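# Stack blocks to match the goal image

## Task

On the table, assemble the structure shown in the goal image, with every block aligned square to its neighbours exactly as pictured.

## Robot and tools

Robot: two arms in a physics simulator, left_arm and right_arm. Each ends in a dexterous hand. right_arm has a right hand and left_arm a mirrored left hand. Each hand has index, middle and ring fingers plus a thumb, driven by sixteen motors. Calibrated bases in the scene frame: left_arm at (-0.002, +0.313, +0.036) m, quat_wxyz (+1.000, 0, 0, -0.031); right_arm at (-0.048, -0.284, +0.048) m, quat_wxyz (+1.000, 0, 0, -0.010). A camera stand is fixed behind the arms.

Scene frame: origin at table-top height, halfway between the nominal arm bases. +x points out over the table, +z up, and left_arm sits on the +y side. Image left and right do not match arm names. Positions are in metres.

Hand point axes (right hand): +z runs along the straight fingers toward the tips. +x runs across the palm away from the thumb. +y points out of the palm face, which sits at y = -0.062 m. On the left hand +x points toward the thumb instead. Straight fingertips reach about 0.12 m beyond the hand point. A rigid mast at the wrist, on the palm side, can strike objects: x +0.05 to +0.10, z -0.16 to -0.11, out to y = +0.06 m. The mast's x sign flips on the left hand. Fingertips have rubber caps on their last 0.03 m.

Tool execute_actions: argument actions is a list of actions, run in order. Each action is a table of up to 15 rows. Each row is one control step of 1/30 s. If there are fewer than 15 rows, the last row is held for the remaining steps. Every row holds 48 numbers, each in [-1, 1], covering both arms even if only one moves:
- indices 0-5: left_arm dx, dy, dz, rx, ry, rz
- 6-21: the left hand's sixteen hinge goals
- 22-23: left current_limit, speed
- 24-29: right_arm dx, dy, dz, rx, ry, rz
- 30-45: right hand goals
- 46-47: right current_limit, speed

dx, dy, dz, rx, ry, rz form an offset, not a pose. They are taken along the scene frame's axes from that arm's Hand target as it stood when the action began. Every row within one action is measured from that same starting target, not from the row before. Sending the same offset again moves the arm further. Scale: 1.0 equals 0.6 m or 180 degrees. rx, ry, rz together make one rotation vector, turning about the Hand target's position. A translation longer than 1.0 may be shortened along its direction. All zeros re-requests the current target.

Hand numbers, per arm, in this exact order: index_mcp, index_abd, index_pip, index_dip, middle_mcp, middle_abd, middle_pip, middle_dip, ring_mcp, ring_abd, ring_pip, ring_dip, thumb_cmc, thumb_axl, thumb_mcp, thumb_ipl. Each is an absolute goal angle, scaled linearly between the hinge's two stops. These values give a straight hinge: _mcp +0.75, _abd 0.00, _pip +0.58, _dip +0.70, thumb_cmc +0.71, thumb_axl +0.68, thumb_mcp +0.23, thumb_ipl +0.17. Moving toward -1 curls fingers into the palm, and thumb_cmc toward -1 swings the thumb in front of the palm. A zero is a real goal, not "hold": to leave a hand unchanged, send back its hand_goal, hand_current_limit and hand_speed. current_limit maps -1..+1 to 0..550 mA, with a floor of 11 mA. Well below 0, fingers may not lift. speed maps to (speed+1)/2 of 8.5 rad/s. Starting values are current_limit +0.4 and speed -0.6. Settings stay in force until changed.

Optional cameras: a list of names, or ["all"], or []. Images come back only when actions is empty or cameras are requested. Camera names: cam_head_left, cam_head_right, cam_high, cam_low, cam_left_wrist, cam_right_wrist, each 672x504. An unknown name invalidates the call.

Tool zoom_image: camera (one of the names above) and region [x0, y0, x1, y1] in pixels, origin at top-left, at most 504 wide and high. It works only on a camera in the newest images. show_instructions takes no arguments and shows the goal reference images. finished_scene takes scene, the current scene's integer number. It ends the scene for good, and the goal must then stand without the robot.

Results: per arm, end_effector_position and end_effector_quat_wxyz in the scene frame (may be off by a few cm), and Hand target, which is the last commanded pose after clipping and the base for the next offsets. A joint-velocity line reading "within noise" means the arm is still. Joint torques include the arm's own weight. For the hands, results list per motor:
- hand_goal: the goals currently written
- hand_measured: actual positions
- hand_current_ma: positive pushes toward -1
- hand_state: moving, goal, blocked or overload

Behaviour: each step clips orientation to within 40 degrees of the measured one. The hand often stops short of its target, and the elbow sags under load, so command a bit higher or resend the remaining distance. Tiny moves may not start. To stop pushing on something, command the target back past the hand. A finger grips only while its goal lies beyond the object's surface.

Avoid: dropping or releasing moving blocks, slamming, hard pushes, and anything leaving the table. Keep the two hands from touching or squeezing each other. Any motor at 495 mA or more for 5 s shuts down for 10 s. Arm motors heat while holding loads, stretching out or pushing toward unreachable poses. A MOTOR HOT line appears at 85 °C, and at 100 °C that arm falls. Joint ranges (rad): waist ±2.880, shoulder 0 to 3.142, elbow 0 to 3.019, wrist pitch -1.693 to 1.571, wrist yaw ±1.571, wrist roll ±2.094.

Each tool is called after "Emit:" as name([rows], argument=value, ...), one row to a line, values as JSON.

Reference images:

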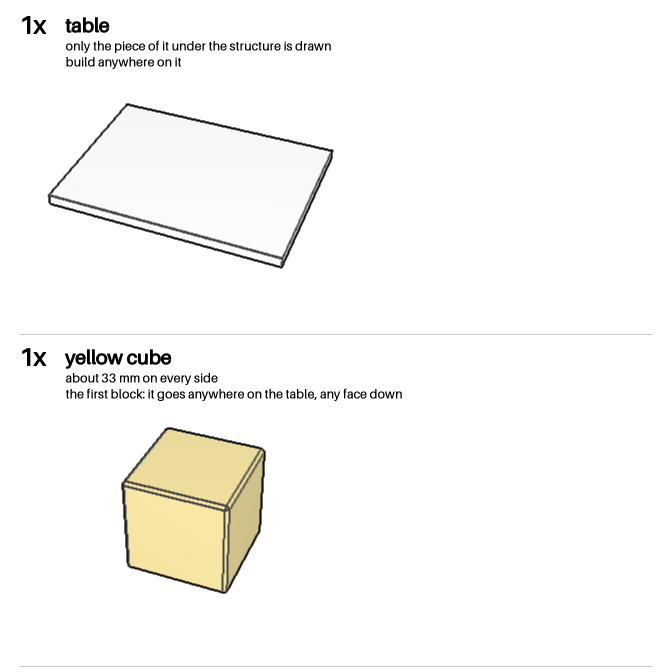

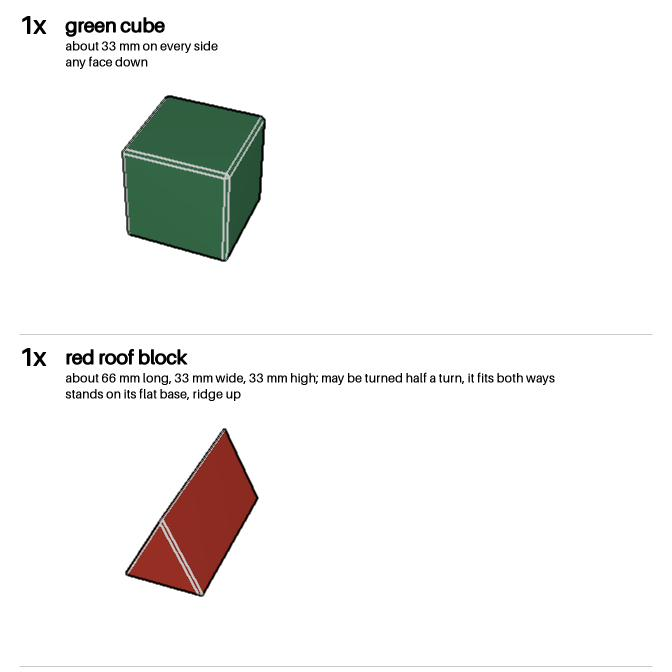

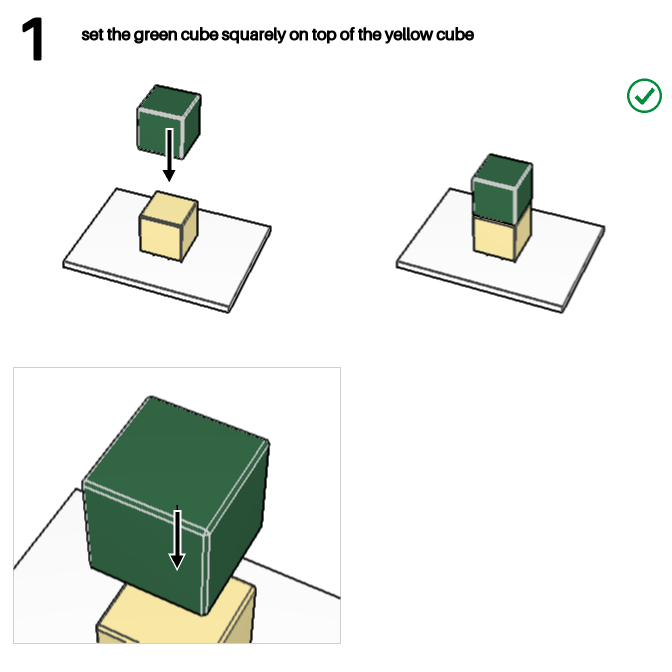

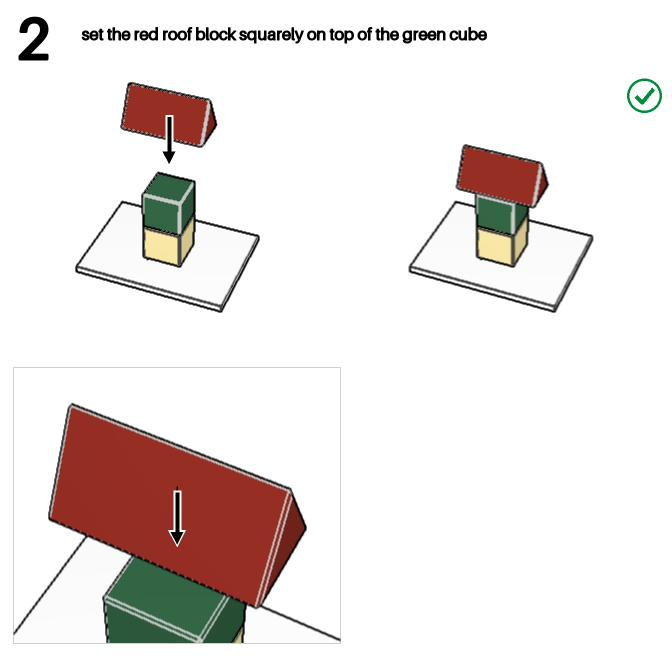

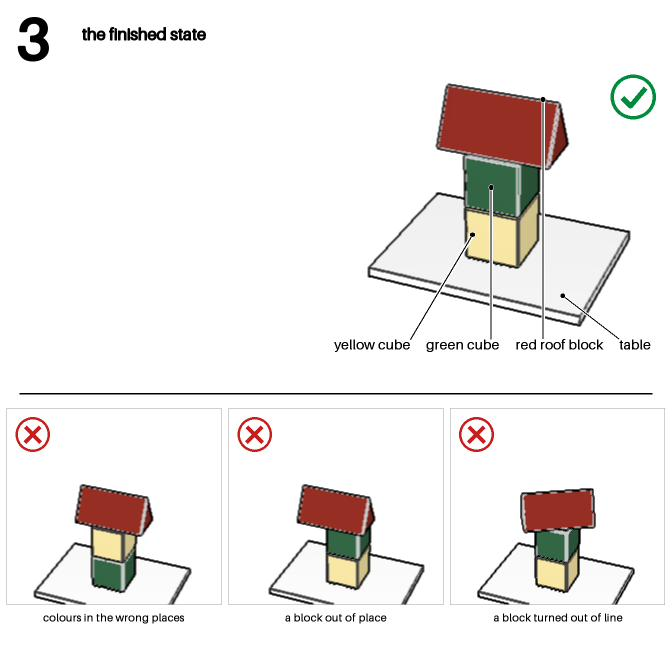

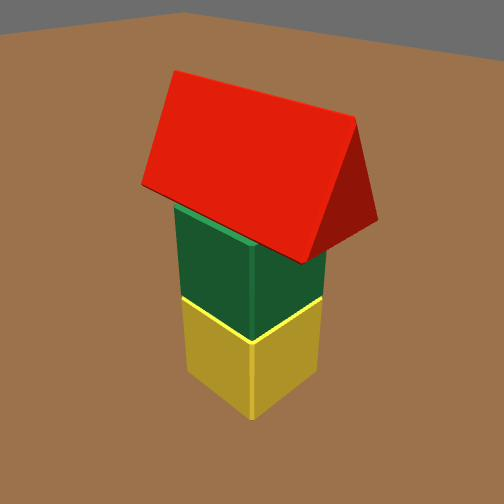

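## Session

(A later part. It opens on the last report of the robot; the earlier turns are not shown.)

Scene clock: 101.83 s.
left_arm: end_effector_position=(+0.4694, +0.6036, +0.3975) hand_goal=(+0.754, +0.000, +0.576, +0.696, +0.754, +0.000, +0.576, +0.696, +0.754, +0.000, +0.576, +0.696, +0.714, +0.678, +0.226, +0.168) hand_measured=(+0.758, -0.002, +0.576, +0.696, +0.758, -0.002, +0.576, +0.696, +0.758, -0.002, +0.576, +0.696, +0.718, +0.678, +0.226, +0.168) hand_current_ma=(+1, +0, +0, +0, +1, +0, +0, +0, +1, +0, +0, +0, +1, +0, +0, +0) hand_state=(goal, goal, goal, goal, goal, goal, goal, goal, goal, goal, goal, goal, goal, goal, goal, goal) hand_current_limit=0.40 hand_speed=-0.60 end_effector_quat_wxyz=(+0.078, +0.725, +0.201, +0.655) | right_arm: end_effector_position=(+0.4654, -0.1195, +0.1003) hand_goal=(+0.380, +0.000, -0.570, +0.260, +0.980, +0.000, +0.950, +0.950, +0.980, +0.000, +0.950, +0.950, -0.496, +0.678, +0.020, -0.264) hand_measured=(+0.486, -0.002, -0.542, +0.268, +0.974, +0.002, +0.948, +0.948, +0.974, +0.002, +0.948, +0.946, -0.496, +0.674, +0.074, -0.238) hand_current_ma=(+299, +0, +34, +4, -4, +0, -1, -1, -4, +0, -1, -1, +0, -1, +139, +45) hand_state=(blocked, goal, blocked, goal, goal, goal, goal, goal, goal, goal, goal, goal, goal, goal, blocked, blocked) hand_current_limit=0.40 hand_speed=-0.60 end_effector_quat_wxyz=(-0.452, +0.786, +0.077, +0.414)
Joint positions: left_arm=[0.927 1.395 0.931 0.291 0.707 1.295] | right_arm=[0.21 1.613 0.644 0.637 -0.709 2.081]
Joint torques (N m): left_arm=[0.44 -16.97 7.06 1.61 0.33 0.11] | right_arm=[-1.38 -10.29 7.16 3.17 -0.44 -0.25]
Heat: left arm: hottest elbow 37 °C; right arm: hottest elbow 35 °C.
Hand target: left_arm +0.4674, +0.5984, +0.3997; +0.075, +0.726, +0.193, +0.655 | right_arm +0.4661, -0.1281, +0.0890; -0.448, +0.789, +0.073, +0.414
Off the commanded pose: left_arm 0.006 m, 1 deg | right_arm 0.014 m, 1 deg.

Emit:
execute_actions([
  [[0,0,0,0,0,0,0.754,0,0.576,0.696,0.754,0,0.576,0.696,0.754,0,0.576,0.696,0.714,0.678,0.226,0.168,0.4,-0.6,-0.004,-0.001,-0.009,0,0,0,0.38,0,-0.57,0.26,0.98,0,0.95,0.95,0.98,0,0.95,0.95,-0.497,0.677,0.02,-0.265,0.4,-0.6]],
], cameras=["cam_high","cam_low"])

Emit:
zoom_image(camera="cam_high", region=[273, 200, 318, 245])

Emit:
zoom_image(camera="cam_low", region=[335, 210, 385, 260])

Scene clock: 103.40 s.
left_arm: end_effector_position=(+0.4694, +0.6036, +0.3975) hand_goal=(+0.754, +0.000, +0.576, +0.696, +0.754, +0.000, +0.576, +0.696, +0.754, +0.000, +0.576, +0.696, +0.714, +0.678, +0.226, +0.168) hand_measured=(+0.758, -0.002, +0.576, +0.696, +0.758, -0.002, +0.576, +0.696, +0.758, -0.002, +0.576, +0.696, +0.718, +0.678, +0.226, +0.168) hand_current_ma=(+1, +0, +0, +0, +1, +0, +0, +0, +1, +0, +0, +0, +1, +0, +0, +0) hand_state=(goal, goal, goal, goal, goal, goal, goal, goal, goal, goal, goal, goal, goal, goal, goal, goal) hand_current_limit=0.40 hand_speed=-0.60 end_effector_quat_wxyz=(+0.078, +0.725, +0.201, +0.655) | right_arm: end_effector_position=(+0.4633, -0.1199, +0.0948) hand_goal=(+0.380, +0.000, -0.570, +0.260, +0.980, +0.000, +0.950, +0.950, +0.980, +0.000, +0.950, +0.950, -0.496, +0.678, +0.020, -0.264) hand_measured=(+0.486, -0.002, -0.542, +0.268, +0.974, +0.002, +0.948, +0.948, +0.974, +0.002, +0.948, +0.946, -0.496, +0.674, +0.074, -0.238) hand_current_ma=(+299, +0, +34, +4, -4, +0, -1, -1, -4, +0, -1, -1, +0, -1, +139, +45) hand_state=(blocked, goal, blocked, goal, goal, goal, goal, goal, goal, goal, goal, goal, goal, goal, blocked, blocked) hand_current_limit=0.40 hand_speed=-0.60 end_effector_quat_wxyz=(-0.452, +0.786, +0.078, +0.414)
Joint positions: left_arm=[0.927 1.395 0.931 0.291 0.707 1.295] | right_arm=[0.21 1.625 0.635 0.659 -0.709 2.08]
Joint torques (N m): left_arm=[0.44 -16.97 7.09 1.59 0.33 0.11] | right_arm=[-1.03 -10.05 7.04 3.15 -0.43 -0.25]
Heat: left arm: hottest elbow 37 °C; right arm: hottest elbow 35 °C.
Hand target: left_arm +0.4674, +0.5984, +0.3997; +0.075, +0.726, +0.193, +0.655 | right_arm +0.4637, -0.1287, +0.0835; -0.448, +0.789, +0.073, +0.414
Off the commanded pose: left_arm 0.006 m, 1 deg | right_arm 0.014 m, 1 deg.
Images, in order (width x height): cam_high 672x504, cam_low 672x504.

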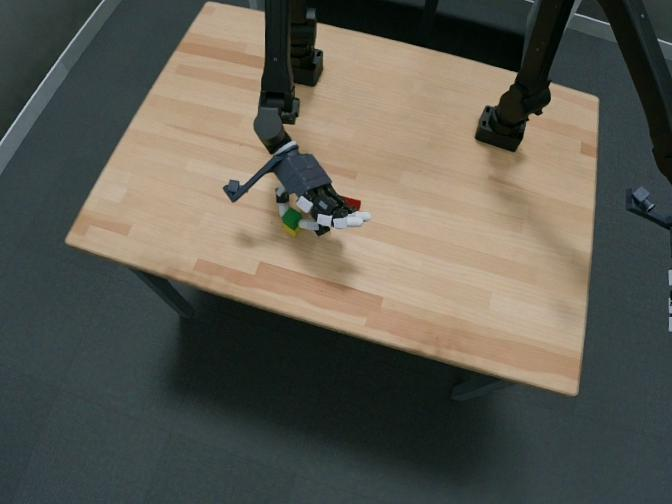

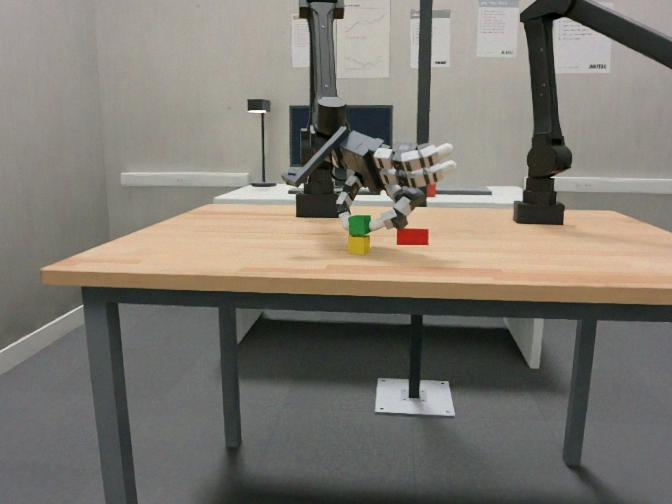

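Scaled by 11.200 from the camera's 672x504 image, which has a finer 960x720 frame.

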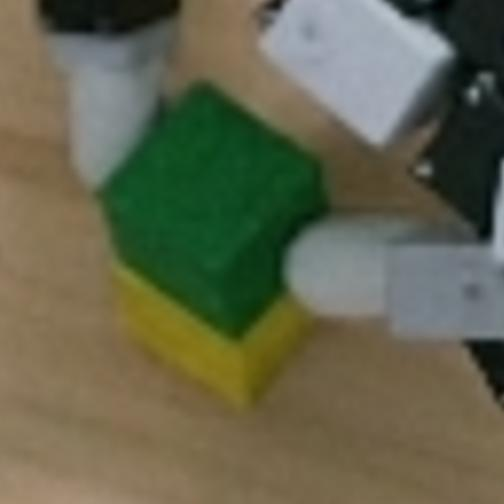

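Scaled by 10.080 from the camera's 672x504 image, which has a finer 960x720 frame.

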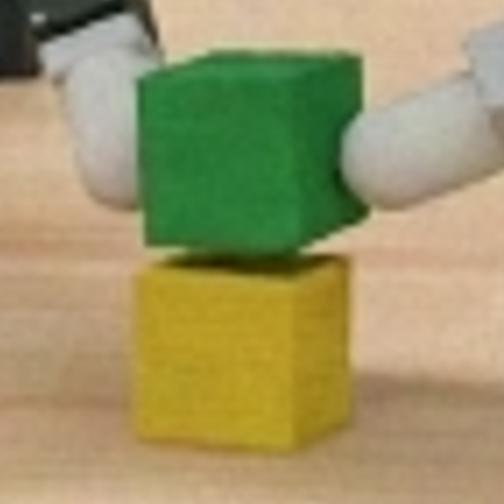

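Emit:
execute_actions([
  [[0,0,0,0,0,0,0.754,0,0.576,0.696,0.754,0,0.576,0.696,0.754,0,0.576,0.696,0.714,0.678,0.226,0.168,0.4,-0.6,-0.004,-0.004,-0.006,0,0,0,0.38,0,-0.57,0.26,0.98,0,0.95,0.95,0.98,0,0.95,0.95,-0.497,0.677,0.02,-0.265,0.4,-0.6]],
], cameras=["cam_high","cam_low"])

Emit:
zoom_image(camera="cam_high", region=[273, 200, 318, 245])

Emit:
zoom_image(camera="cam_low", region=[335, 210, 385, 260])

Scene clock: 105.90 s.
left_arm: end_effector_position=(+0.4694, +0.6036, +0.3975) hand_goal=(+0.754, +0.000, +0.576, +0.696, +0.754, +0.000, +0.576, +0.696, +0.754, +0.000, +0.576, +0.696, +0.714, +0.678, +0.226, +0.168) hand_measured=(+0.758, -0.002, +0.576, +0.696, +0.758, -0.002, +0.576, +0.696, +0.758, -0.002, +0.576, +0.696, +0.718, +0.678, +0.226, +0.168) hand_current_ma=(+1, +0, +0, +0, +1, +0, +0, +0, +1, +0, +0, +0, +1, +0, +0, +0) hand_state=(goal, goal, goal, goal, goal, goal, goal, goal, goal, goal, goal, goal, goal, goal, goal, goal) hand_current_limit=0.40 hand_speed=-0.60 end_effector_quat_wxyz=(+0.078, +0.725, +0.201, +0.655) | right_arm: end_effector_position=(+0.4612, -0.1222, +0.0914) hand_goal=(+0.380, +0.000, -0.570, +0.260, +0.980, +0.000, +0.950, +0.950, +0.980, +0.000, +0.950, +0.950, -0.496, +0.678, +0.020, -0.264) hand_measured=(+0.486, -0.002, -0.542, +0.268, +0.974, +0.002, +0.948, +0.948, +0.974, +0.002, +0.948, +0.946, -0.496, +0.674, +0.074, -0.238) hand_current_ma=(+299, +0, +34, +4, -4, +0, -1, -1, -4, +0, -1, -1, +0, -1, +139, +45) hand_state=(blocked, goal, blocked, goal, goal, goal, goal, goal, goal, goal, goal, goal, goal, goal, blocked, blocked) hand_current_limit=0.40 hand_speed=-0.60 end_effector_quat_wxyz=(-0.452, +0.786, +0.078, +0.415)
Joint positions: left_arm=[0.927 1.395 0.931 0.291 0.707 1.295] | right_arm=[0.205 1.63 0.626 0.672 -0.714 2.078]
Joint torques (N m): left_arm=[0.44 -16.91 7.09 1.59 0.33 0.11] | right_arm=[-1.32 -10.4 6.89 3.12 -0.42 -0.27]
Heat: left arm: hottest elbow 37 °C; right arm: hottest elbow 35 °C.
Hand target: left_arm +0.4674, +0.5984, +0.3997; +0.075, +0.726, +0.193, +0.655 | right_arm +0.4613, -0.1311, +0.0798; -0.448, +0.789, +0.073, +0.414
Off the commanded pose: left_arm 0.006 m, 1 deg | right_arm 0.015 m, 1 deg.
Images, in order (width x height): cam_high 672x504, cam_low 672x504.

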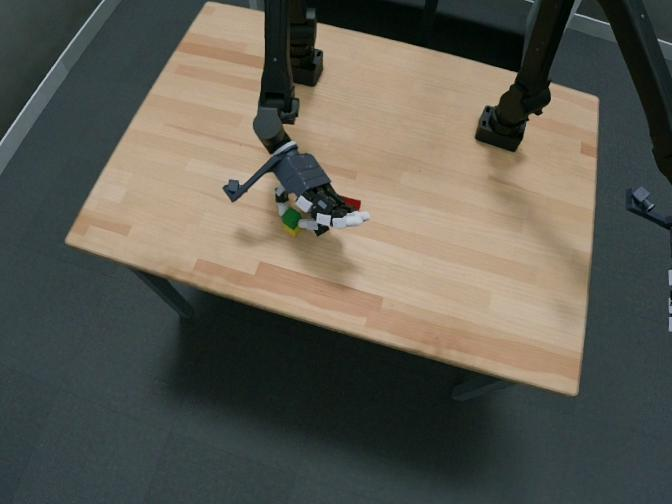

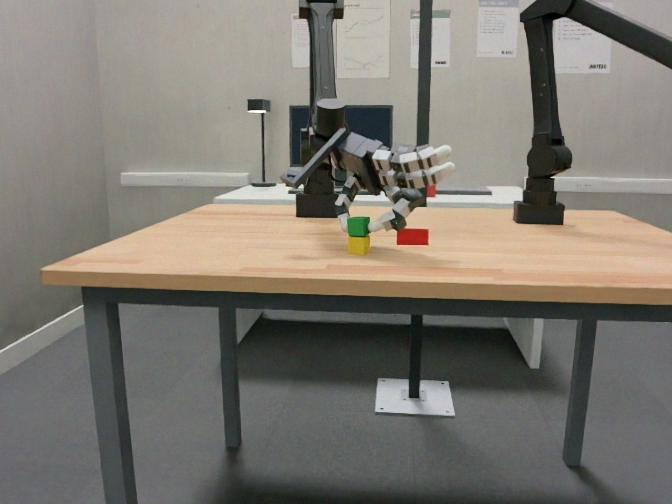

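Scaled by 11.200 from the camera's 672x504 image, which has a finer 960x720 frame.

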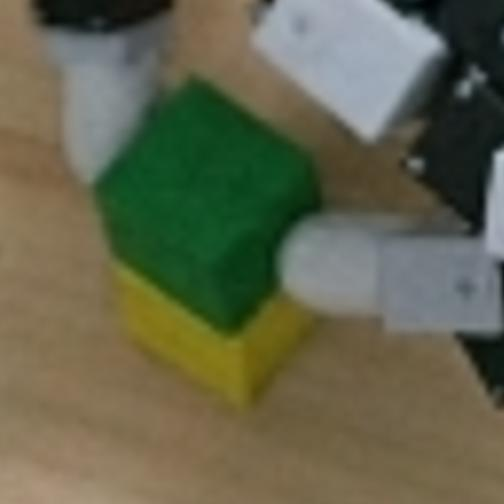

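Scaled by 10.080 from the camera's 672x504 image, which has a finer 960x720 frame.

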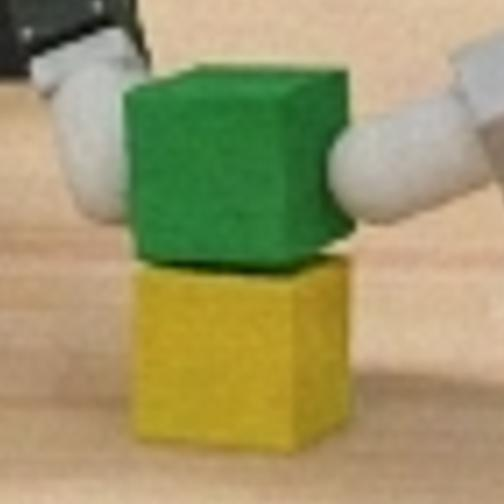

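Emit:
execute_actions([
  [[0,0,0,0,0,0,0.754,0,0.576,0.696,0.754,0,0.576,0.696,0.754,0,0.576,0.696,0.714,0.678,0.226,0.168,0.4,-0.6,0.003,0.0,-0.009,0,0,0,0.38,0,-0.57,0.26,0.98,0,0.95,0.95,0.98,0,0.95,0.95,-0.497,0.677,0.02,-0.265,0.4,-0.6]],
], cameras=["cam_high","cam_low"])

Emit:
zoom_image(camera="cam_high", region=[273, 200, 318, 245])

Emit:
zoom_image(camera="cam_low", region=[335, 210, 385, 260])

Scene clock: 108.40 s.
left_arm: end_effector_position=(+0.4694, +0.6036, +0.3975) hand_goal=(+0.754, +0.000, +0.576, +0.696, +0.754, +0.000, +0.576, +0.696, +0.754, +0.000, +0.576, +0.696, +0.714, +0.678, +0.226, +0.168) hand_measured=(+0.758, -0.002, +0.576, +0.696, +0.758, -0.002, +0.576, +0.696, +0.758, -0.002, +0.576, +0.696, +0.718, +0.678, +0.226, +0.168) hand_current_ma=(+1, +0, +0, +0, +1, +0, +0, +0, +1, +0, +0, +0, +1, +0, +0, +0) hand_state=(goal, goal, goal, goal, goal, goal, goal, goal, goal, goal, goal, goal, goal, goal, goal, goal) hand_current_limit=0.40 hand_speed=-0.60 end_effector_quat_wxyz=(+0.078, +0.725, +0.201, +0.655) | right_arm: end_effector_position=(+0.4629, -0.1220, +0.0888) hand_goal=(+0.380, +0.000, -0.570, +0.260, +0.980, +0.000, +0.950, +0.950, +0.980, +0.000, +0.950, +0.950, -0.496, +0.678, +0.020, -0.264) hand_measured=(+0.486, -0.002, -0.542, +0.268, +0.974, +0.002, +0.948, +0.948, +0.974, +0.002, +0.948, +0.946, -0.502, +0.674, +0.074, -0.238) hand_current_ma=(+299, +0, +34, +4, -4, +0, -1, -1, -4, +0, -1, -1, -3, -3, +139, +45) hand_state=(blocked, goal, blocked, goal, goal, goal, goal, goal, goal, goal, goal, goal, goal, goal, blocked, blocked) hand_current_limit=0.40 hand_speed=-0.60 end_effector_quat_wxyz=(-0.452, +0.784, +0.081, +0.418)
Joint positions: left_arm=[0.927 1.395 0.931 0.291 0.707 1.295] | right_arm=[0.205 1.645 0.626 0.692 -0.716 2.075]
Joint torques (N m): left_arm=[0.44 -16.91 7.06 1.59 0.33 0.11] | right_arm=[-0.85 -9.76 6.94 3.06 -0.39 -0.22]
Heat: left arm: hottest elbow 37 °C; right arm: hottest elbow 35 °C.
Hand target: left_arm +0.4674, +0.5984, +0.3997; +0.075, +0.726, +0.193, +0.655 | right_arm +0.4632, -0.1312, +0.0747; -0.448, +0.789, +0.073, +0.415
Off the commanded pose: left_arm 0.006 m, 1 deg | right_arm 0.017 m, 1 deg.
Images, in order (width x height): cam_high 672x504, cam_low 672x504.

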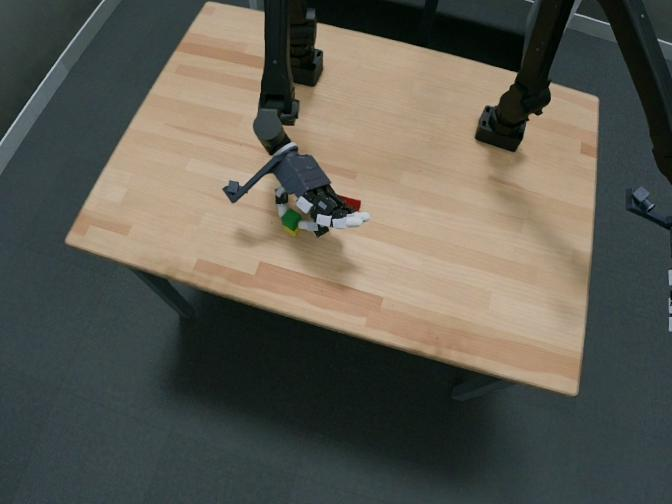

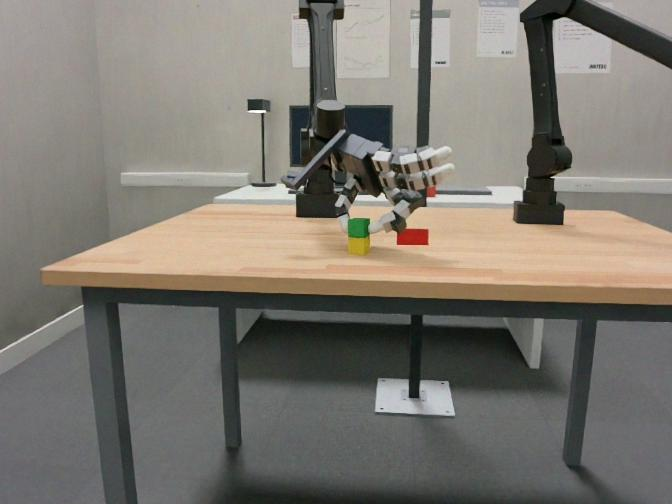

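Scaled by 11.200 from the camera's 672x504 image, which has a finer 960x720 frame.

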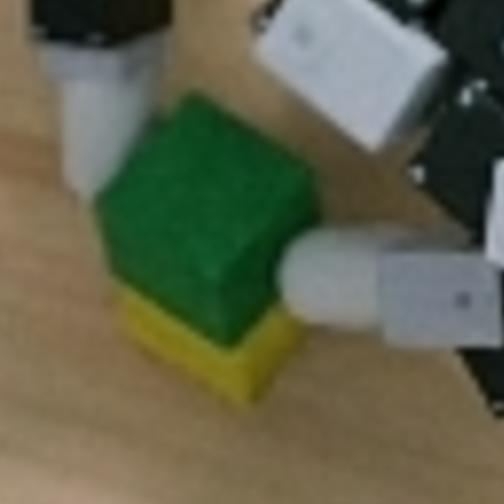

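Scaled by 10.080 from the camera's 672x504 image, which has a finer 960x720 frame.

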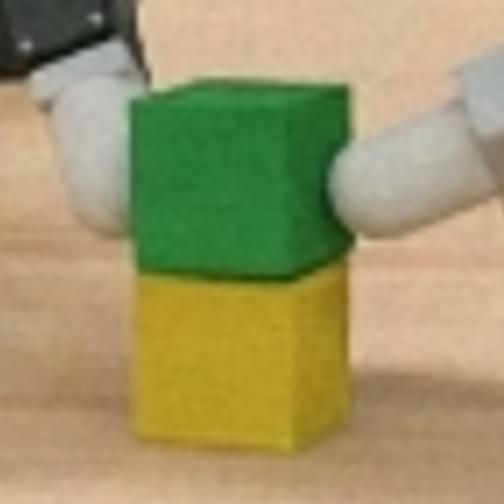

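Emit:
execute_actions([
  [[0,0,0,0,0,0,0.754,0,0.576,0.696,0.754,0,0.576,0.696,0.754,0,0.576,0.696,0.714,0.678,0.226,0.168,0.4,-0.6,-0.008,0.001,0.004,0,0,0,0.38,0,-0.57,0.26,0.98,0,0.95,0.95,0.98,0,0.95,0.95,-0.497,0.677,0.02,-0.265,0.4,-0.6]],
], cameras=["cam_high","cam_low"])

Emit:
zoom_image(camera="cam_high", region=[273, 200, 318, 245])

Emit:
zoom_image(camera="cam_low", region=[335, 210, 385, 260])

Scene clock: 110.57 s.
left_arm: end_effector_position=(+0.4694, +0.6036, +0.3975) hand_goal=(+0.754, +0.000, +0.576, +0.696, +0.754, +0.000, +0.576, +0.696, +0.754, +0.000, +0.576, +0.696, +0.714, +0.678, +0.226, +0.168) hand_measured=(+0.758, -0.002, +0.576, +0.696, +0.758, -0.002, +0.576, +0.696, +0.758, -0.002, +0.576, +0.696, +0.718, +0.678, +0.226, +0.168) hand_current_ma=(+1, +0, +0, +0, +1, +0, +0, +0, +1, +0, +0, +0, +1, +0, +0, +0) hand_state=(goal, goal, goal, goal, goal, goal, goal, goal, goal, goal, goal, goal, goal, goal, goal, goal) hand_current_limit=0.40 hand_speed=-0.60 end_effector_quat_wxyz=(+0.078, +0.725, +0.201, +0.655) | right_arm: end_effector_position=(+0.4619, -0.1223, +0.0881) hand_goal=(+0.380, +0.000, -0.570, +0.260, +0.980, +0.000, +0.950, +0.950, +0.980, +0.000, +0.950, +0.950, -0.496, +0.678, +0.020, -0.264) hand_measured=(+0.486, -0.002, -0.542, +0.268, +0.974, +0.002, +0.948, +0.948, +0.974, +0.002, +0.948, +0.946, -0.506, +0.672, +0.074, -0.238) hand_current_ma=(+299, +0, +34, +4, -4, +0, -1, -1, -4, +0, -1, -1, -6, -4, +139, +45) hand_state=(blocked, goal, blocked, goal, goal, goal, goal, goal, goal, goal, goal, goal, goal, goal, blocked, blocked) hand_current_limit=0.40 hand_speed=-0.60 end_effector_quat_wxyz=(-0.452, +0.784, +0.081, +0.418)
Joint positions: left_arm=[0.927 1.395 0.931 0.291 0.707 1.295] | right_arm=[0.205 1.645 0.623 0.694 -0.716 2.073]
Joint torques (N m): left_arm=[0.44 -16.97 7.09 1.59 0.33 0.11] | right_arm=[-0.85 -11.05 6.09 2.84 -0.27 -0.18]
Heat: left arm: hottest elbow 37 °C; right arm: hottest shoulder 34 °C.
Hand target: left_arm +0.4674, +0.5984, +0.3997; +0.075, +0.726, +0.193, +0.655 | right_arm +0.4583, -0.1306, +0.0770; -0.448, +0.789, +0.073, +0.414
Off the commanded pose: left_arm 0.006 m, 1 deg | right_arm 0.014 m, 1 deg.
Images, in order (width x height): cam_high 672x504, cam_low 672x504.

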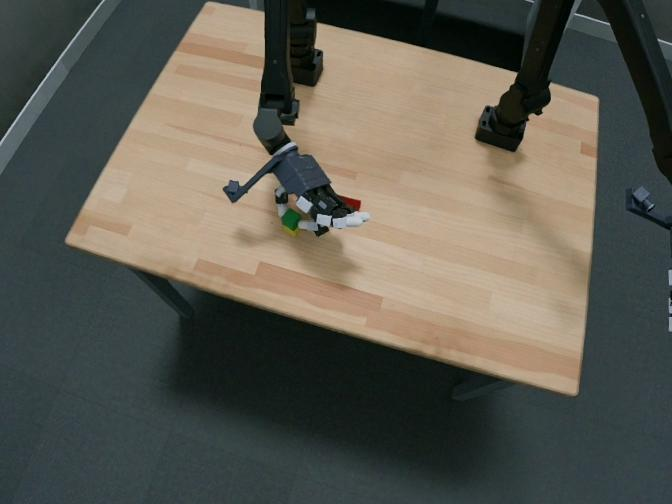

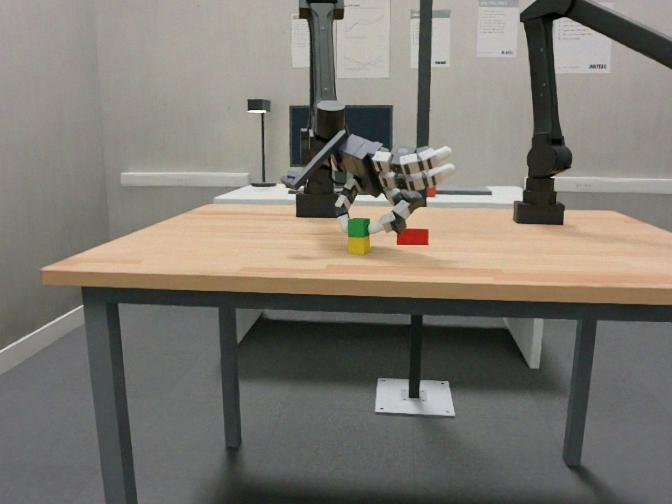

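Scaled by 11.200 from the camera's 672x504 image, which has a finer 960x720 frame.

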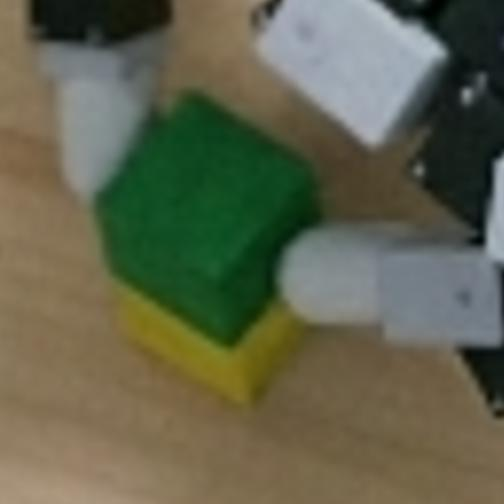

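Scaled by 10.080 from the camera's 672x504 image, which has a finer 960x720 frame.

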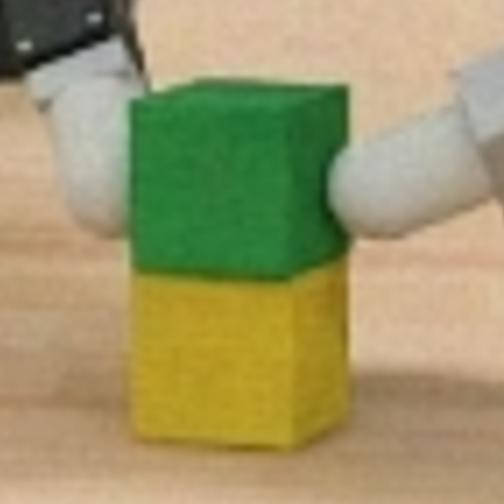

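Emit:
execute_actions([
  [[0,0,0,0,0,0,0.754,0,0.576,0.696,0.754,0,0.576,0.696,0.754,0,0.576,0.696,0.714,0.678,0.226,0.168,0.4,-0.6,-0.006,0.0,0.008,0,0,0,0.38,0,-0.57,0.26,0.98,0,0.95,0.95,0.98,0,0.95,0.95,-0.497,0.677,0.02,-0.265,0.4,-0.6]],
], cameras=["cam_high","cam_low"])

Emit:
zoom_image(camera="cam_high", region=[273, 200, 318, 245])

Emit:
zoom_image(camera="cam_low", region=[335, 210, 385, 260])

Scene clock: 112.43 s.
left_arm: end_effector_position=(+0.4694, +0.6036, +0.3975) hand_goal=(+0.754, +0.000, +0.576, +0.696, +0.754, +0.000, +0.576, +0.696, +0.754, +0.000, +0.576, +0.696, +0.714, +0.678, +0.226, +0.168) hand_measured=(+0.758, -0.002, +0.576, +0.696, +0.758, -0.002, +0.576, +0.696, +0.758, -0.002, +0.576, +0.696, +0.718, +0.678, +0.226, +0.168) hand_current_ma=(+1, +0, +0, +0, +1, +0, +0, +0, +1, +0, +0, +0, +1, +0, +0, +0) hand_state=(goal, goal, goal, goal, goal, goal, goal, goal, goal, goal, goal, goal, goal, goal, goal, goal) hand_current_limit=0.40 hand_speed=-0.60 end_effector_quat_wxyz=(+0.078, +0.725, +0.201, +0.655) | right_arm: end_effector_position=(+0.4603, -0.1227, +0.0869) hand_goal=(+0.380, +0.000, -0.570, +0.260, +0.980, +0.000, +0.950, +0.950, +0.980, +0.000, +0.950, +0.950, -0.496, +0.678, +0.020, -0.264) hand_measured=(+0.486, -0.002, -0.542, +0.268, +0.974, +0.002, +0.948, +0.948, +0.974, +0.002, +0.948, +0.946, -0.510, +0.670, +0.074, -0.238) hand_current_ma=(+299, +0, +34, +4, -4, +0, -1, -1, -4, +0, -1, -1, -12, -6, +139, +45) hand_state=(blocked, goal, blocked, goal, goal, goal, goal, goal, goal, goal, goal, goal, goal, goal, blocked, blocked) hand_current_limit=0.40 hand_speed=-0.60 end_effector_quat_wxyz=(-0.451, +0.785, +0.082, +0.417)
Joint positions: left_arm=[0.927 1.395 0.931 0.291 0.707 1.295] | right_arm=[0.205 1.644 0.619 0.694 -0.716 2.07]
Joint torques (N m): left_arm=[0.44 -17.03 7.06 1.59 0.33 0.11] | right_arm=[-0.79 -12.86 5.78 2.28 -0.23 -0.15]
Heat: left arm: hottest elbow 37 °C; right arm: hottest shoulder 34 °C.
Hand target: left_arm +0.4674, +0.5984, +0.3997; +0.075, +0.726, +0.193, +0.655 | right_arm +0.4547, -0.1306, +0.0817; -0.447, +0.789, +0.073, +0.414
Off the commanded pose: left_arm 0.006 m, 1 deg | right_arm 0.011 m, 1 deg.
Images, in order (width x height): cam_high 672x504, cam_low 672x504.

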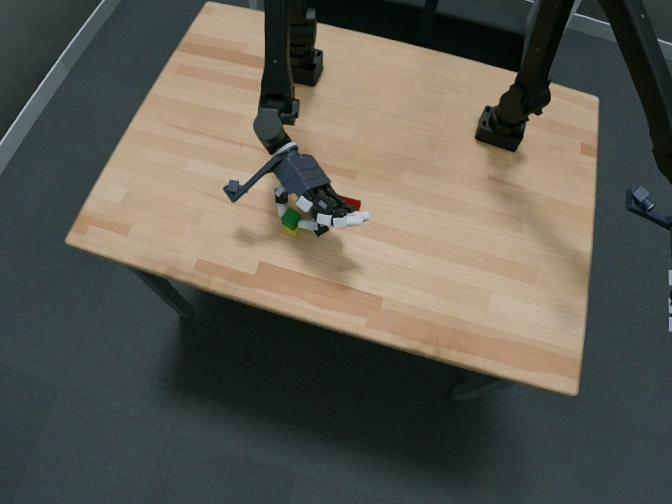

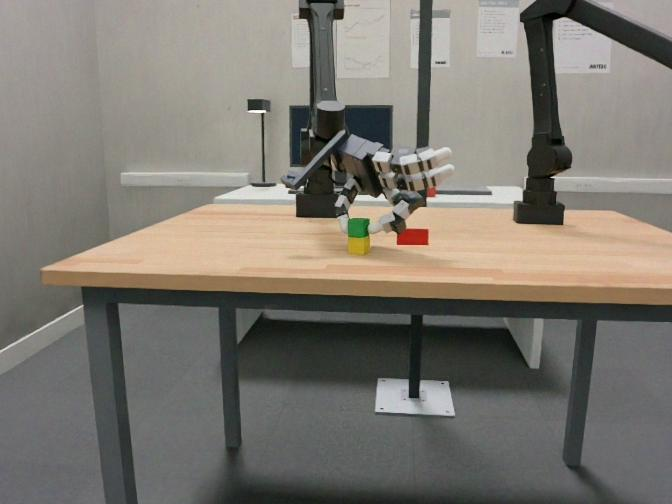

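Scaled by 11.200 from the camera's 672x504 image, which has a finer 960x720 frame.

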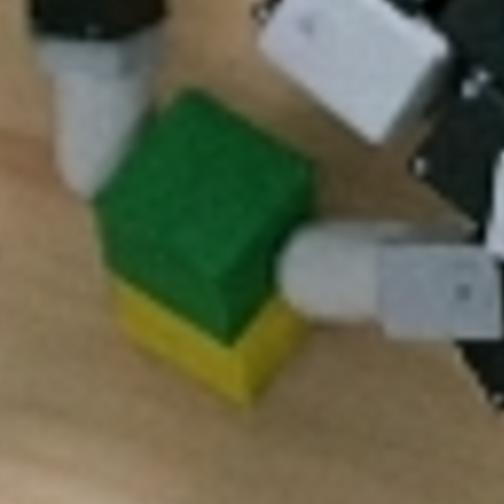

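Scaled by 10.080 from the camera's 672x504 image, which has a finer 960x720 frame.

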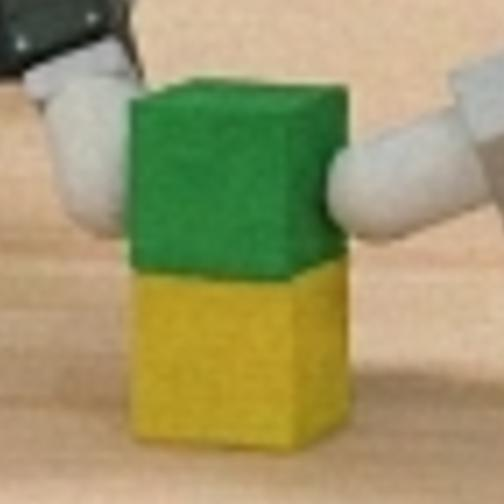

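Emit:
execute_actions([
  [[0,0,0,0,0,0,0.754,0,0.576,0.696,0.754,0,0.576,0.696,0.754,0,0.576,0.696,0.714,0.678,0.226,0.168,0.4,-0.6,0,0.0,0.014,0,0,0,0.38,0,-0.57,0.26,0.98,0,0.95,0.95,0.98,0,0.95,0.95,-0.497,0.677,0.02,-0.265,0.4,-0.6]],
])

Scene clock: 114.30 s.
left_arm: end_effector_position=(+0.4694, +0.6036, +0.3975) hand_goal=(+0.754, +0.000, +0.576, +0.696, +0.754, +0.000, +0.576, +0.696, +0.754, +0.000, +0.576, +0.696, +0.714, +0.678, +0.226, +0.168) hand_measured=(+0.758, -0.002, +0.576, +0.696, +0.758, -0.002, +0.576, +0.696, +0.758, -0.002, +0.576, +0.696, +0.718, +0.678, +0.226, +0.168) hand_current_ma=(+1, +0, +0, +0, +1, +0, +0, +0, +1, +0, +0, +0, +1, +0, +0, +0) hand_state=(goal, goal, goal, goal, goal, goal, goal, goal, goal, goal, goal, goal, goal, goal, goal, goal) hand_current_limit=0.40 hand_speed=-0.60 end_effector_quat_wxyz=(+0.078, +0.725, +0.201, +0.655) | right_arm: end_effector_position=(+0.4566, -0.1234, +0.0884) hand_goal=(+0.380, +0.000, -0.570, +0.260, +0.980, +0.000, +0.950, +0.950, +0.980, +0.000, +0.950, +0.950, -0.496, +0.678, +0.020, -0.264) hand_measured=(+0.486, -0.002, -0.542, +0.268, +0.974, +0.002, +0.948, +0.948, +0.974, +0.002, +0.948, +0.946, -0.500, +0.672, +0.074, -0.238) hand_current_ma=(+294, +0, +34, +4, -4, +0, -1, -1, -4, +0, -1, -1, -2, -5, +139, +45) hand_state=(blocked, goal, blocked, goal, goal, goal, goal, goal, goal, goal, goal, goal, goal, goal, blocked, blocked) hand_current_limit=0.40 hand_speed=-0.60 end_effector_quat_wxyz=(-0.451, +0.787, +0.080, +0.413)
Joint positions: left_arm=[0.927 1.395 0.931 0.291 0.707 1.295] | right_arm=[0.205 1.628 0.614 0.672 -0.716 2.07]
Joint torques (N m): left_arm=[0.5 -16.97 7.08 1.61 0.33 0.11] | right_arm=[-0.62 -13.33 6.68 2.02 -0.23 -0.16]
Heat: left arm: hottest elbow 37 °C; right arm: hottest shoulder 34 °C.
Hand target: left_arm +0.4674, +0.5984, +0.3997; +0.075, +0.726, +0.193, +0.655 | right_arm +0.4547, -0.1306, +0.0901; -0.448, +0.789, +0.073, +0.414
Off the commanded pose: left_arm 0.006 m, 1 deg | right_arm 0.008 m, 1 deg.

Emit:
execute_actions(actions=[], cameras=["cam_high","cam_low"])

Emit:
zoom_image(camera="cam_high", region=[273, 200, 318, 245])

Emit:
zoom_image(camera="cam_low", region=[335, 210, 385, 260])

Scene clock: 114.77 s.
left_arm: end_effector_position=(+0.4694, +0.6036, +0.3975) hand_goal=(+0.754, +0.000, +0.576, +0.696, +0.754, +0.000, +0.576, +0.696, +0.754, +0.000, +0.576, +0.696, +0.714, +0.678, +0.226, +0.168) hand_measured=(+0.758, -0.002, +0.576, +0.696, +0.758, -0.002, +0.576, +0.696, +0.758, -0.002, +0.576, +0.696, +0.718, +0.678, +0.226, +0.168) hand_current_ma=(+1, +0, +0, +0, +1, +0, +0, +0, +1, +0, +0, +0, +1, +0, +0, +0) hand_state=(goal, goal, goal, goal, goal, goal, goal, goal, goal, goal, goal, goal, goal, goal, goal, goal) hand_current_limit=0.40 hand_speed=-0.60 end_effector_quat_wxyz=(+0.078, +0.725, +0.201, +0.655) | right_arm: end_effector_position=(+0.4566, -0.1234, +0.0884) hand_goal=(+0.380, +0.000, -0.570, +0.260, +0.980, +0.000, +0.950, +0.950, +0.980, +0.000, +0.950, +0.950, -0.496, +0.678, +0.020, -0.264) hand_measured=(+0.486, -0.002, -0.542, +0.268, +0.974, +0.002, +0.948, +0.948, +0.974, +0.002, +0.948, +0.946, -0.500, +0.672, +0.074, -0.238) hand_current_ma=(+294, +0, +34, +4, -4, +0, -1, -1, -4, +0, -1, -1, -2, -5, +139, +45) hand_state=(blocked, goal, blocked, goal, goal, goal, goal, goal, goal, goal, goal, goal, goal, goal, blocked, blocked) hand_current_limit=0.40 hand_speed=-0.60 end_effector_quat_wxyz=(-0.451, +0.787, +0.080, +0.413)
Joint positions: left_arm=[0.927 1.395 0.931 0.291 0.707 1.295] | right_arm=[0.205 1.628 0.614 0.672 -0.716 2.07]
Joint velocities: within noise
Joint torques (N m): left_arm=[0.44 -16.97 7.08 1.58 0.33 0.1] | right_arm=[-0.44 -13.74 6.58 2.07 -0.23 -0.17]
Heat: left arm: hottest elbow 37 °C; right arm: hottest shoulder 34 °C.
Hand target: left_arm +0.4674, +0.5984, +0.3997; +0.075, +0.726, +0.193, +0.655 | right_arm +0.4547, -0.1306, +0.0901; -0.448, +0.789, +0.073, +0.414
Off the commanded pose: left_arm 0.006 m, 1 deg | right_arm 0.008 m, 1 deg.
Images, in order (width x height): cam_high 672x504, cam_low 672x504.

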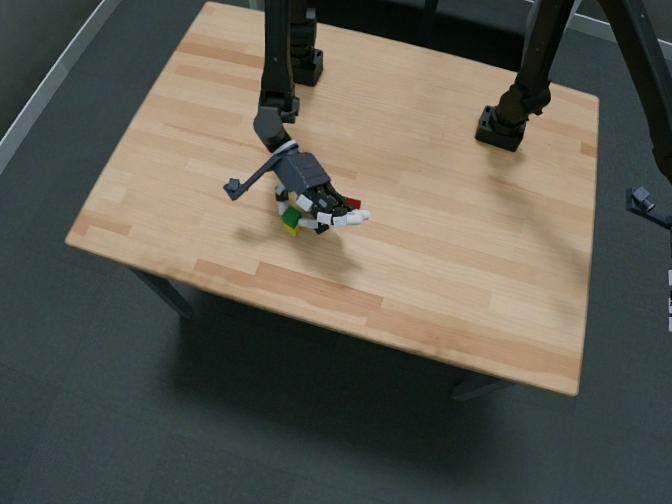

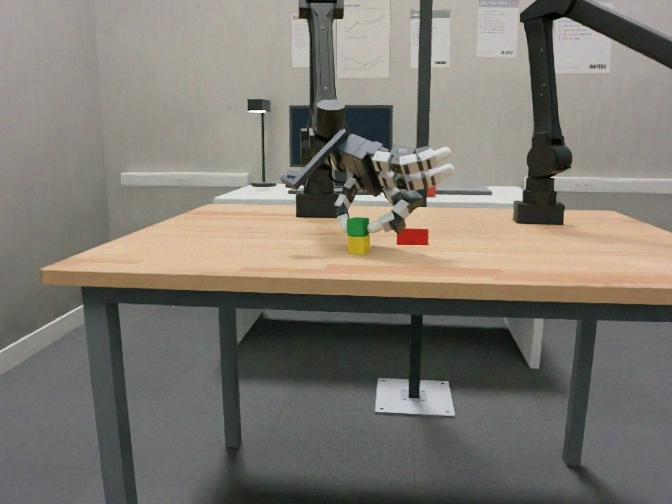

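Scaled by 11.200 from the camera's 672x504 image, which has a finer 960x720 frame.

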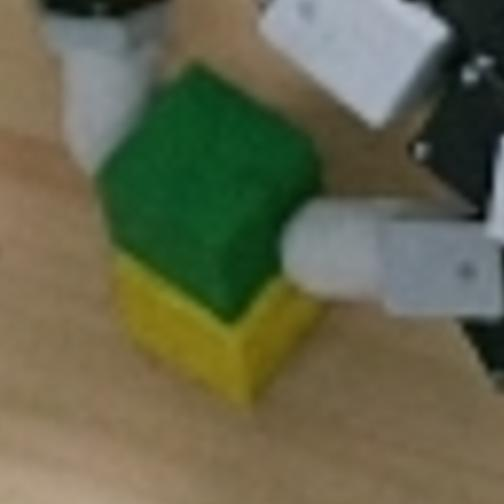

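Scaled by 10.080 from the camera's 672x504 image, which has a finer 960x720 frame.

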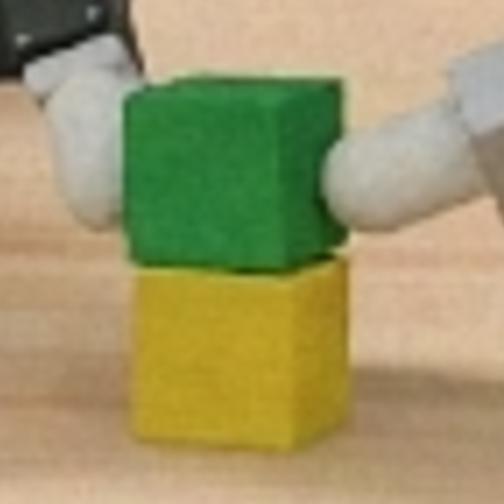

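Emit:
execute_actions([
  [[0,0,0,0,0,0,0.754,0,0.576,0.696,0.754,0,0.576,0.696,0.754,0,0.576,0.696,0.714,0.678,0.226,0.168,0.4,-0.6,0.012,0.004,-0.012,0,0,0,0.38,0,-0.57,0.26,0.98,0,0.95,0.95,0.98,0,0.95,0.95,-0.497,0.677,0.02,-0.265,0.4,-0.6]],
])

Scene clock: 116.30 s.
left_arm: end_effector_position=(+0.4694, +0.6036, +0.3975) hand_goal=(+0.754, +0.000, +0.576, +0.696, +0.754, +0.000, +0.576, +0.696, +0.754, +0.000, +0.576, +0.696, +0.714, +0.678, +0.226, +0.168) hand_measured=(+0.758, -0.002, +0.576, +0.696, +0.758, -0.002, +0.576, +0.696, +0.758, -0.002, +0.576, +0.696, +0.718, +0.678, +0.226, +0.168) hand_current_ma=(+1, +0, +0, +0, +1, +0, +0, +0, +1, +0, +0, +0, +1, +0, +0, +0) hand_state=(goal, goal, goal, goal, goal, goal, goal, goal, goal, goal, goal, goal, goal, goal, goal, goal) hand_current_limit=0.40 hand_speed=-0.60 end_effector_quat_wxyz=(+0.078, +0.725, +0.201, +0.655) | right_arm: end_effector_position=(+0.4568, -0.1237, +0.0883) hand_goal=(+0.380, +0.000, -0.570, +0.260, +0.980, +0.000, +0.950, +0.950, +0.980, +0.000, +0.950, +0.950, -0.496, +0.678, +0.020, -0.264) hand_measured=(+0.486, -0.002, -0.542, +0.268, +0.974, +0.002, +0.948, +0.948, +0.974, +0.002, +0.948, +0.946, -0.500, +0.672, +0.074, -0.238) hand_current_ma=(+294, +0, +34, +4, -4, +0, -1, -1, -4, +0, -1, -1, -2, -5, +139, +45) hand_state=(blocked, goal, blocked, goal, goal, goal, goal, goal, goal, goal, goal, goal, goal, goal, blocked, blocked) hand_current_limit=0.40 hand_speed=-0.60 end_effector_quat_wxyz=(-0.450, +0.788, +0.080, +0.413)
Joint positions: left_arm=[0.927 1.395 0.931 0.291 0.707 1.295] | right_arm=[0.205 1.628 0.614 0.672 -0.714 2.07]
Joint torques (N m): left_arm=[0.44 -16.97 7.06 1.58 0.33 0.11] | right_arm=[-0.56 -10.29 8.21 2.78 -0.21 -0.14]
Heat: left arm: hottest elbow 37 °C; right arm: hottest shoulder 34 °C.
Hand target: left_arm +0.4674, +0.5984, +0.3997; +0.075, +0.726, +0.193, +0.655 | right_arm +0.4619, -0.1282, +0.0829; -0.447, +0.789, +0.073, +0.414
Off the commanded pose: left_arm 0.006 m, 1 deg | right_arm 0.009 m, 1 deg.

Emit:
execute_actions([
  [[0,0,0,0,0,0,0.754,0,0.576,0.696,0.754,0,0.576,0.696,0.754,0,0.576,0.696,0.714,0.678,0.226,0.168,0.4,-0.6,0.007,0.006,-0.005,0,0,0,0.38,0,-0.57,0.26,0.98,0,0.95,0.95,0.98,0,0.95,0.95,-0.497,0.677,0.02,-0.265,0.4,-0.6]],
], cameras=["cam_high","cam_low"])

Emit:
zoom_image(camera="cam_high", region=[273, 200, 318, 245])

Emit:
zoom_image(camera="cam_low", region=[335, 210, 385, 260])

Scene clock: 121.13 s.
left_arm: end_effector_position=(+0.4694, +0.6036, +0.3975) hand_goal=(+0.754, +0.000, +0.576, +0.696, +0.754, +0.000, +0.576, +0.696, +0.754, +0.000, +0.576, +0.696, +0.714, +0.678, +0.226, +0.168) hand_measured=(+0.758, -0.002, +0.576, +0.696, +0.758, -0.002, +0.576, +0.696, +0.758, -0.002, +0.576, +0.696, +0.718, +0.678, +0.226, +0.168) hand_current_ma=(+1, +0, +0, +0, +1, +0, +0, +0, +1, +0, +0, +0, +1, +0, +0, +0) hand_state=(goal, goal, goal, goal, goal, goal, goal, goal, goal, goal, goal, goal, goal, goal, goal, goal) hand_current_limit=0.40 hand_speed=-0.60 end_effector_quat_wxyz=(+0.078, +0.725, +0.201, +0.655) | right_arm: end_effector_position=(+0.4579, -0.1244, +0.0874) hand_goal=(+0.380, +0.000, -0.570, +0.260, +0.980, +0.000, +0.950, +0.950, +0.980, +0.000, +0.950, +0.950, -0.496, +0.678, +0.020, -0.264) hand_measured=(+0.486, -0.002, -0.542, +0.268, +0.974, +0.002, +0.948, +0.948, +0.974, +0.002, +0.948, +0.946, -0.506, +0.672, +0.074, -0.238) hand_current_ma=(+294, +0, +34, +4, -4, +0, -1, -1, -4, +0, -1, -1, -6, -5, +139, +45) hand_state=(blocked, goal, blocked, goal, goal, goal, goal, goal, goal, goal, goal, goal, goal, goal, blocked, blocked) hand_current_limit=0.40 hand_speed=-0.60 end_effector_quat_wxyz=(-0.449, +0.787, +0.079, +0.416)
Joint positions: left_arm=[0.927 1.395 0.931 0.291 0.707 1.295] | right_arm=[0.205 1.633 0.614 0.68 -0.709 2.07]
Joint torques (N m): left_arm=[0.38 -16.97 7.06 1.58 0.33 0.11] | right_arm=[0.32 -8.94 9.21 2.74 -0.2 -0.14]
Heat: left arm: hottest elbow 37 °C; right arm: hottest shoulder 34 °C.
Hand target: left_arm +0.4674, +0.5984, +0.3997; +0.075, +0.726, +0.193, +0.655 | right_arm +0.4661, -0.1246, +0.0799; -0.447, +0.789, +0.073, +0.414
Off the commanded pose: left_arm 0.006 m, 1 deg | right_arm 0.011 m, 1 deg.
Images, in order (width x height): cam_high 672x504, cam_low 672x504.

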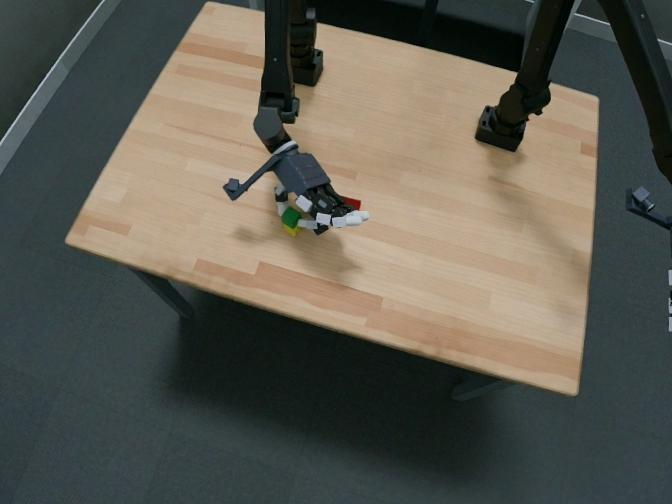

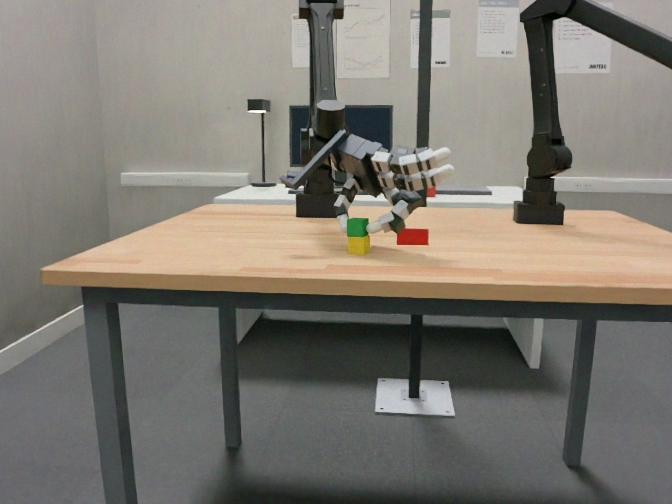

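Scaled by 11.200 from the camera's 672x504 image, which has a finer 960x720 frame.

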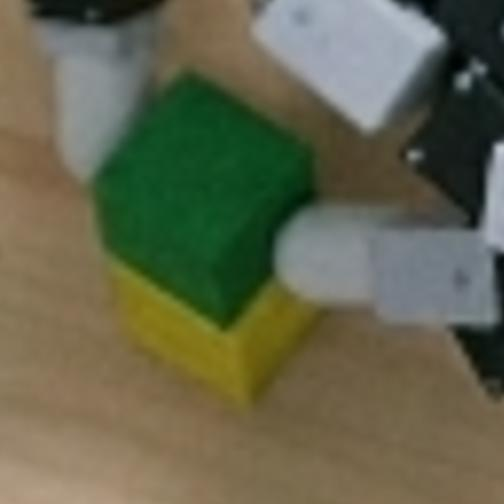

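Scaled by 10.080 from the camera's 672x504 image, which has a finer 960x720 frame.

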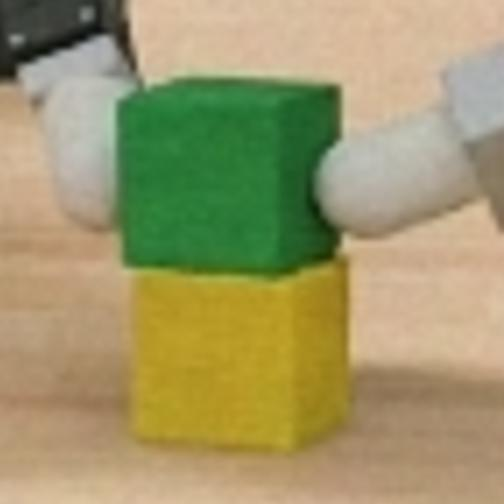

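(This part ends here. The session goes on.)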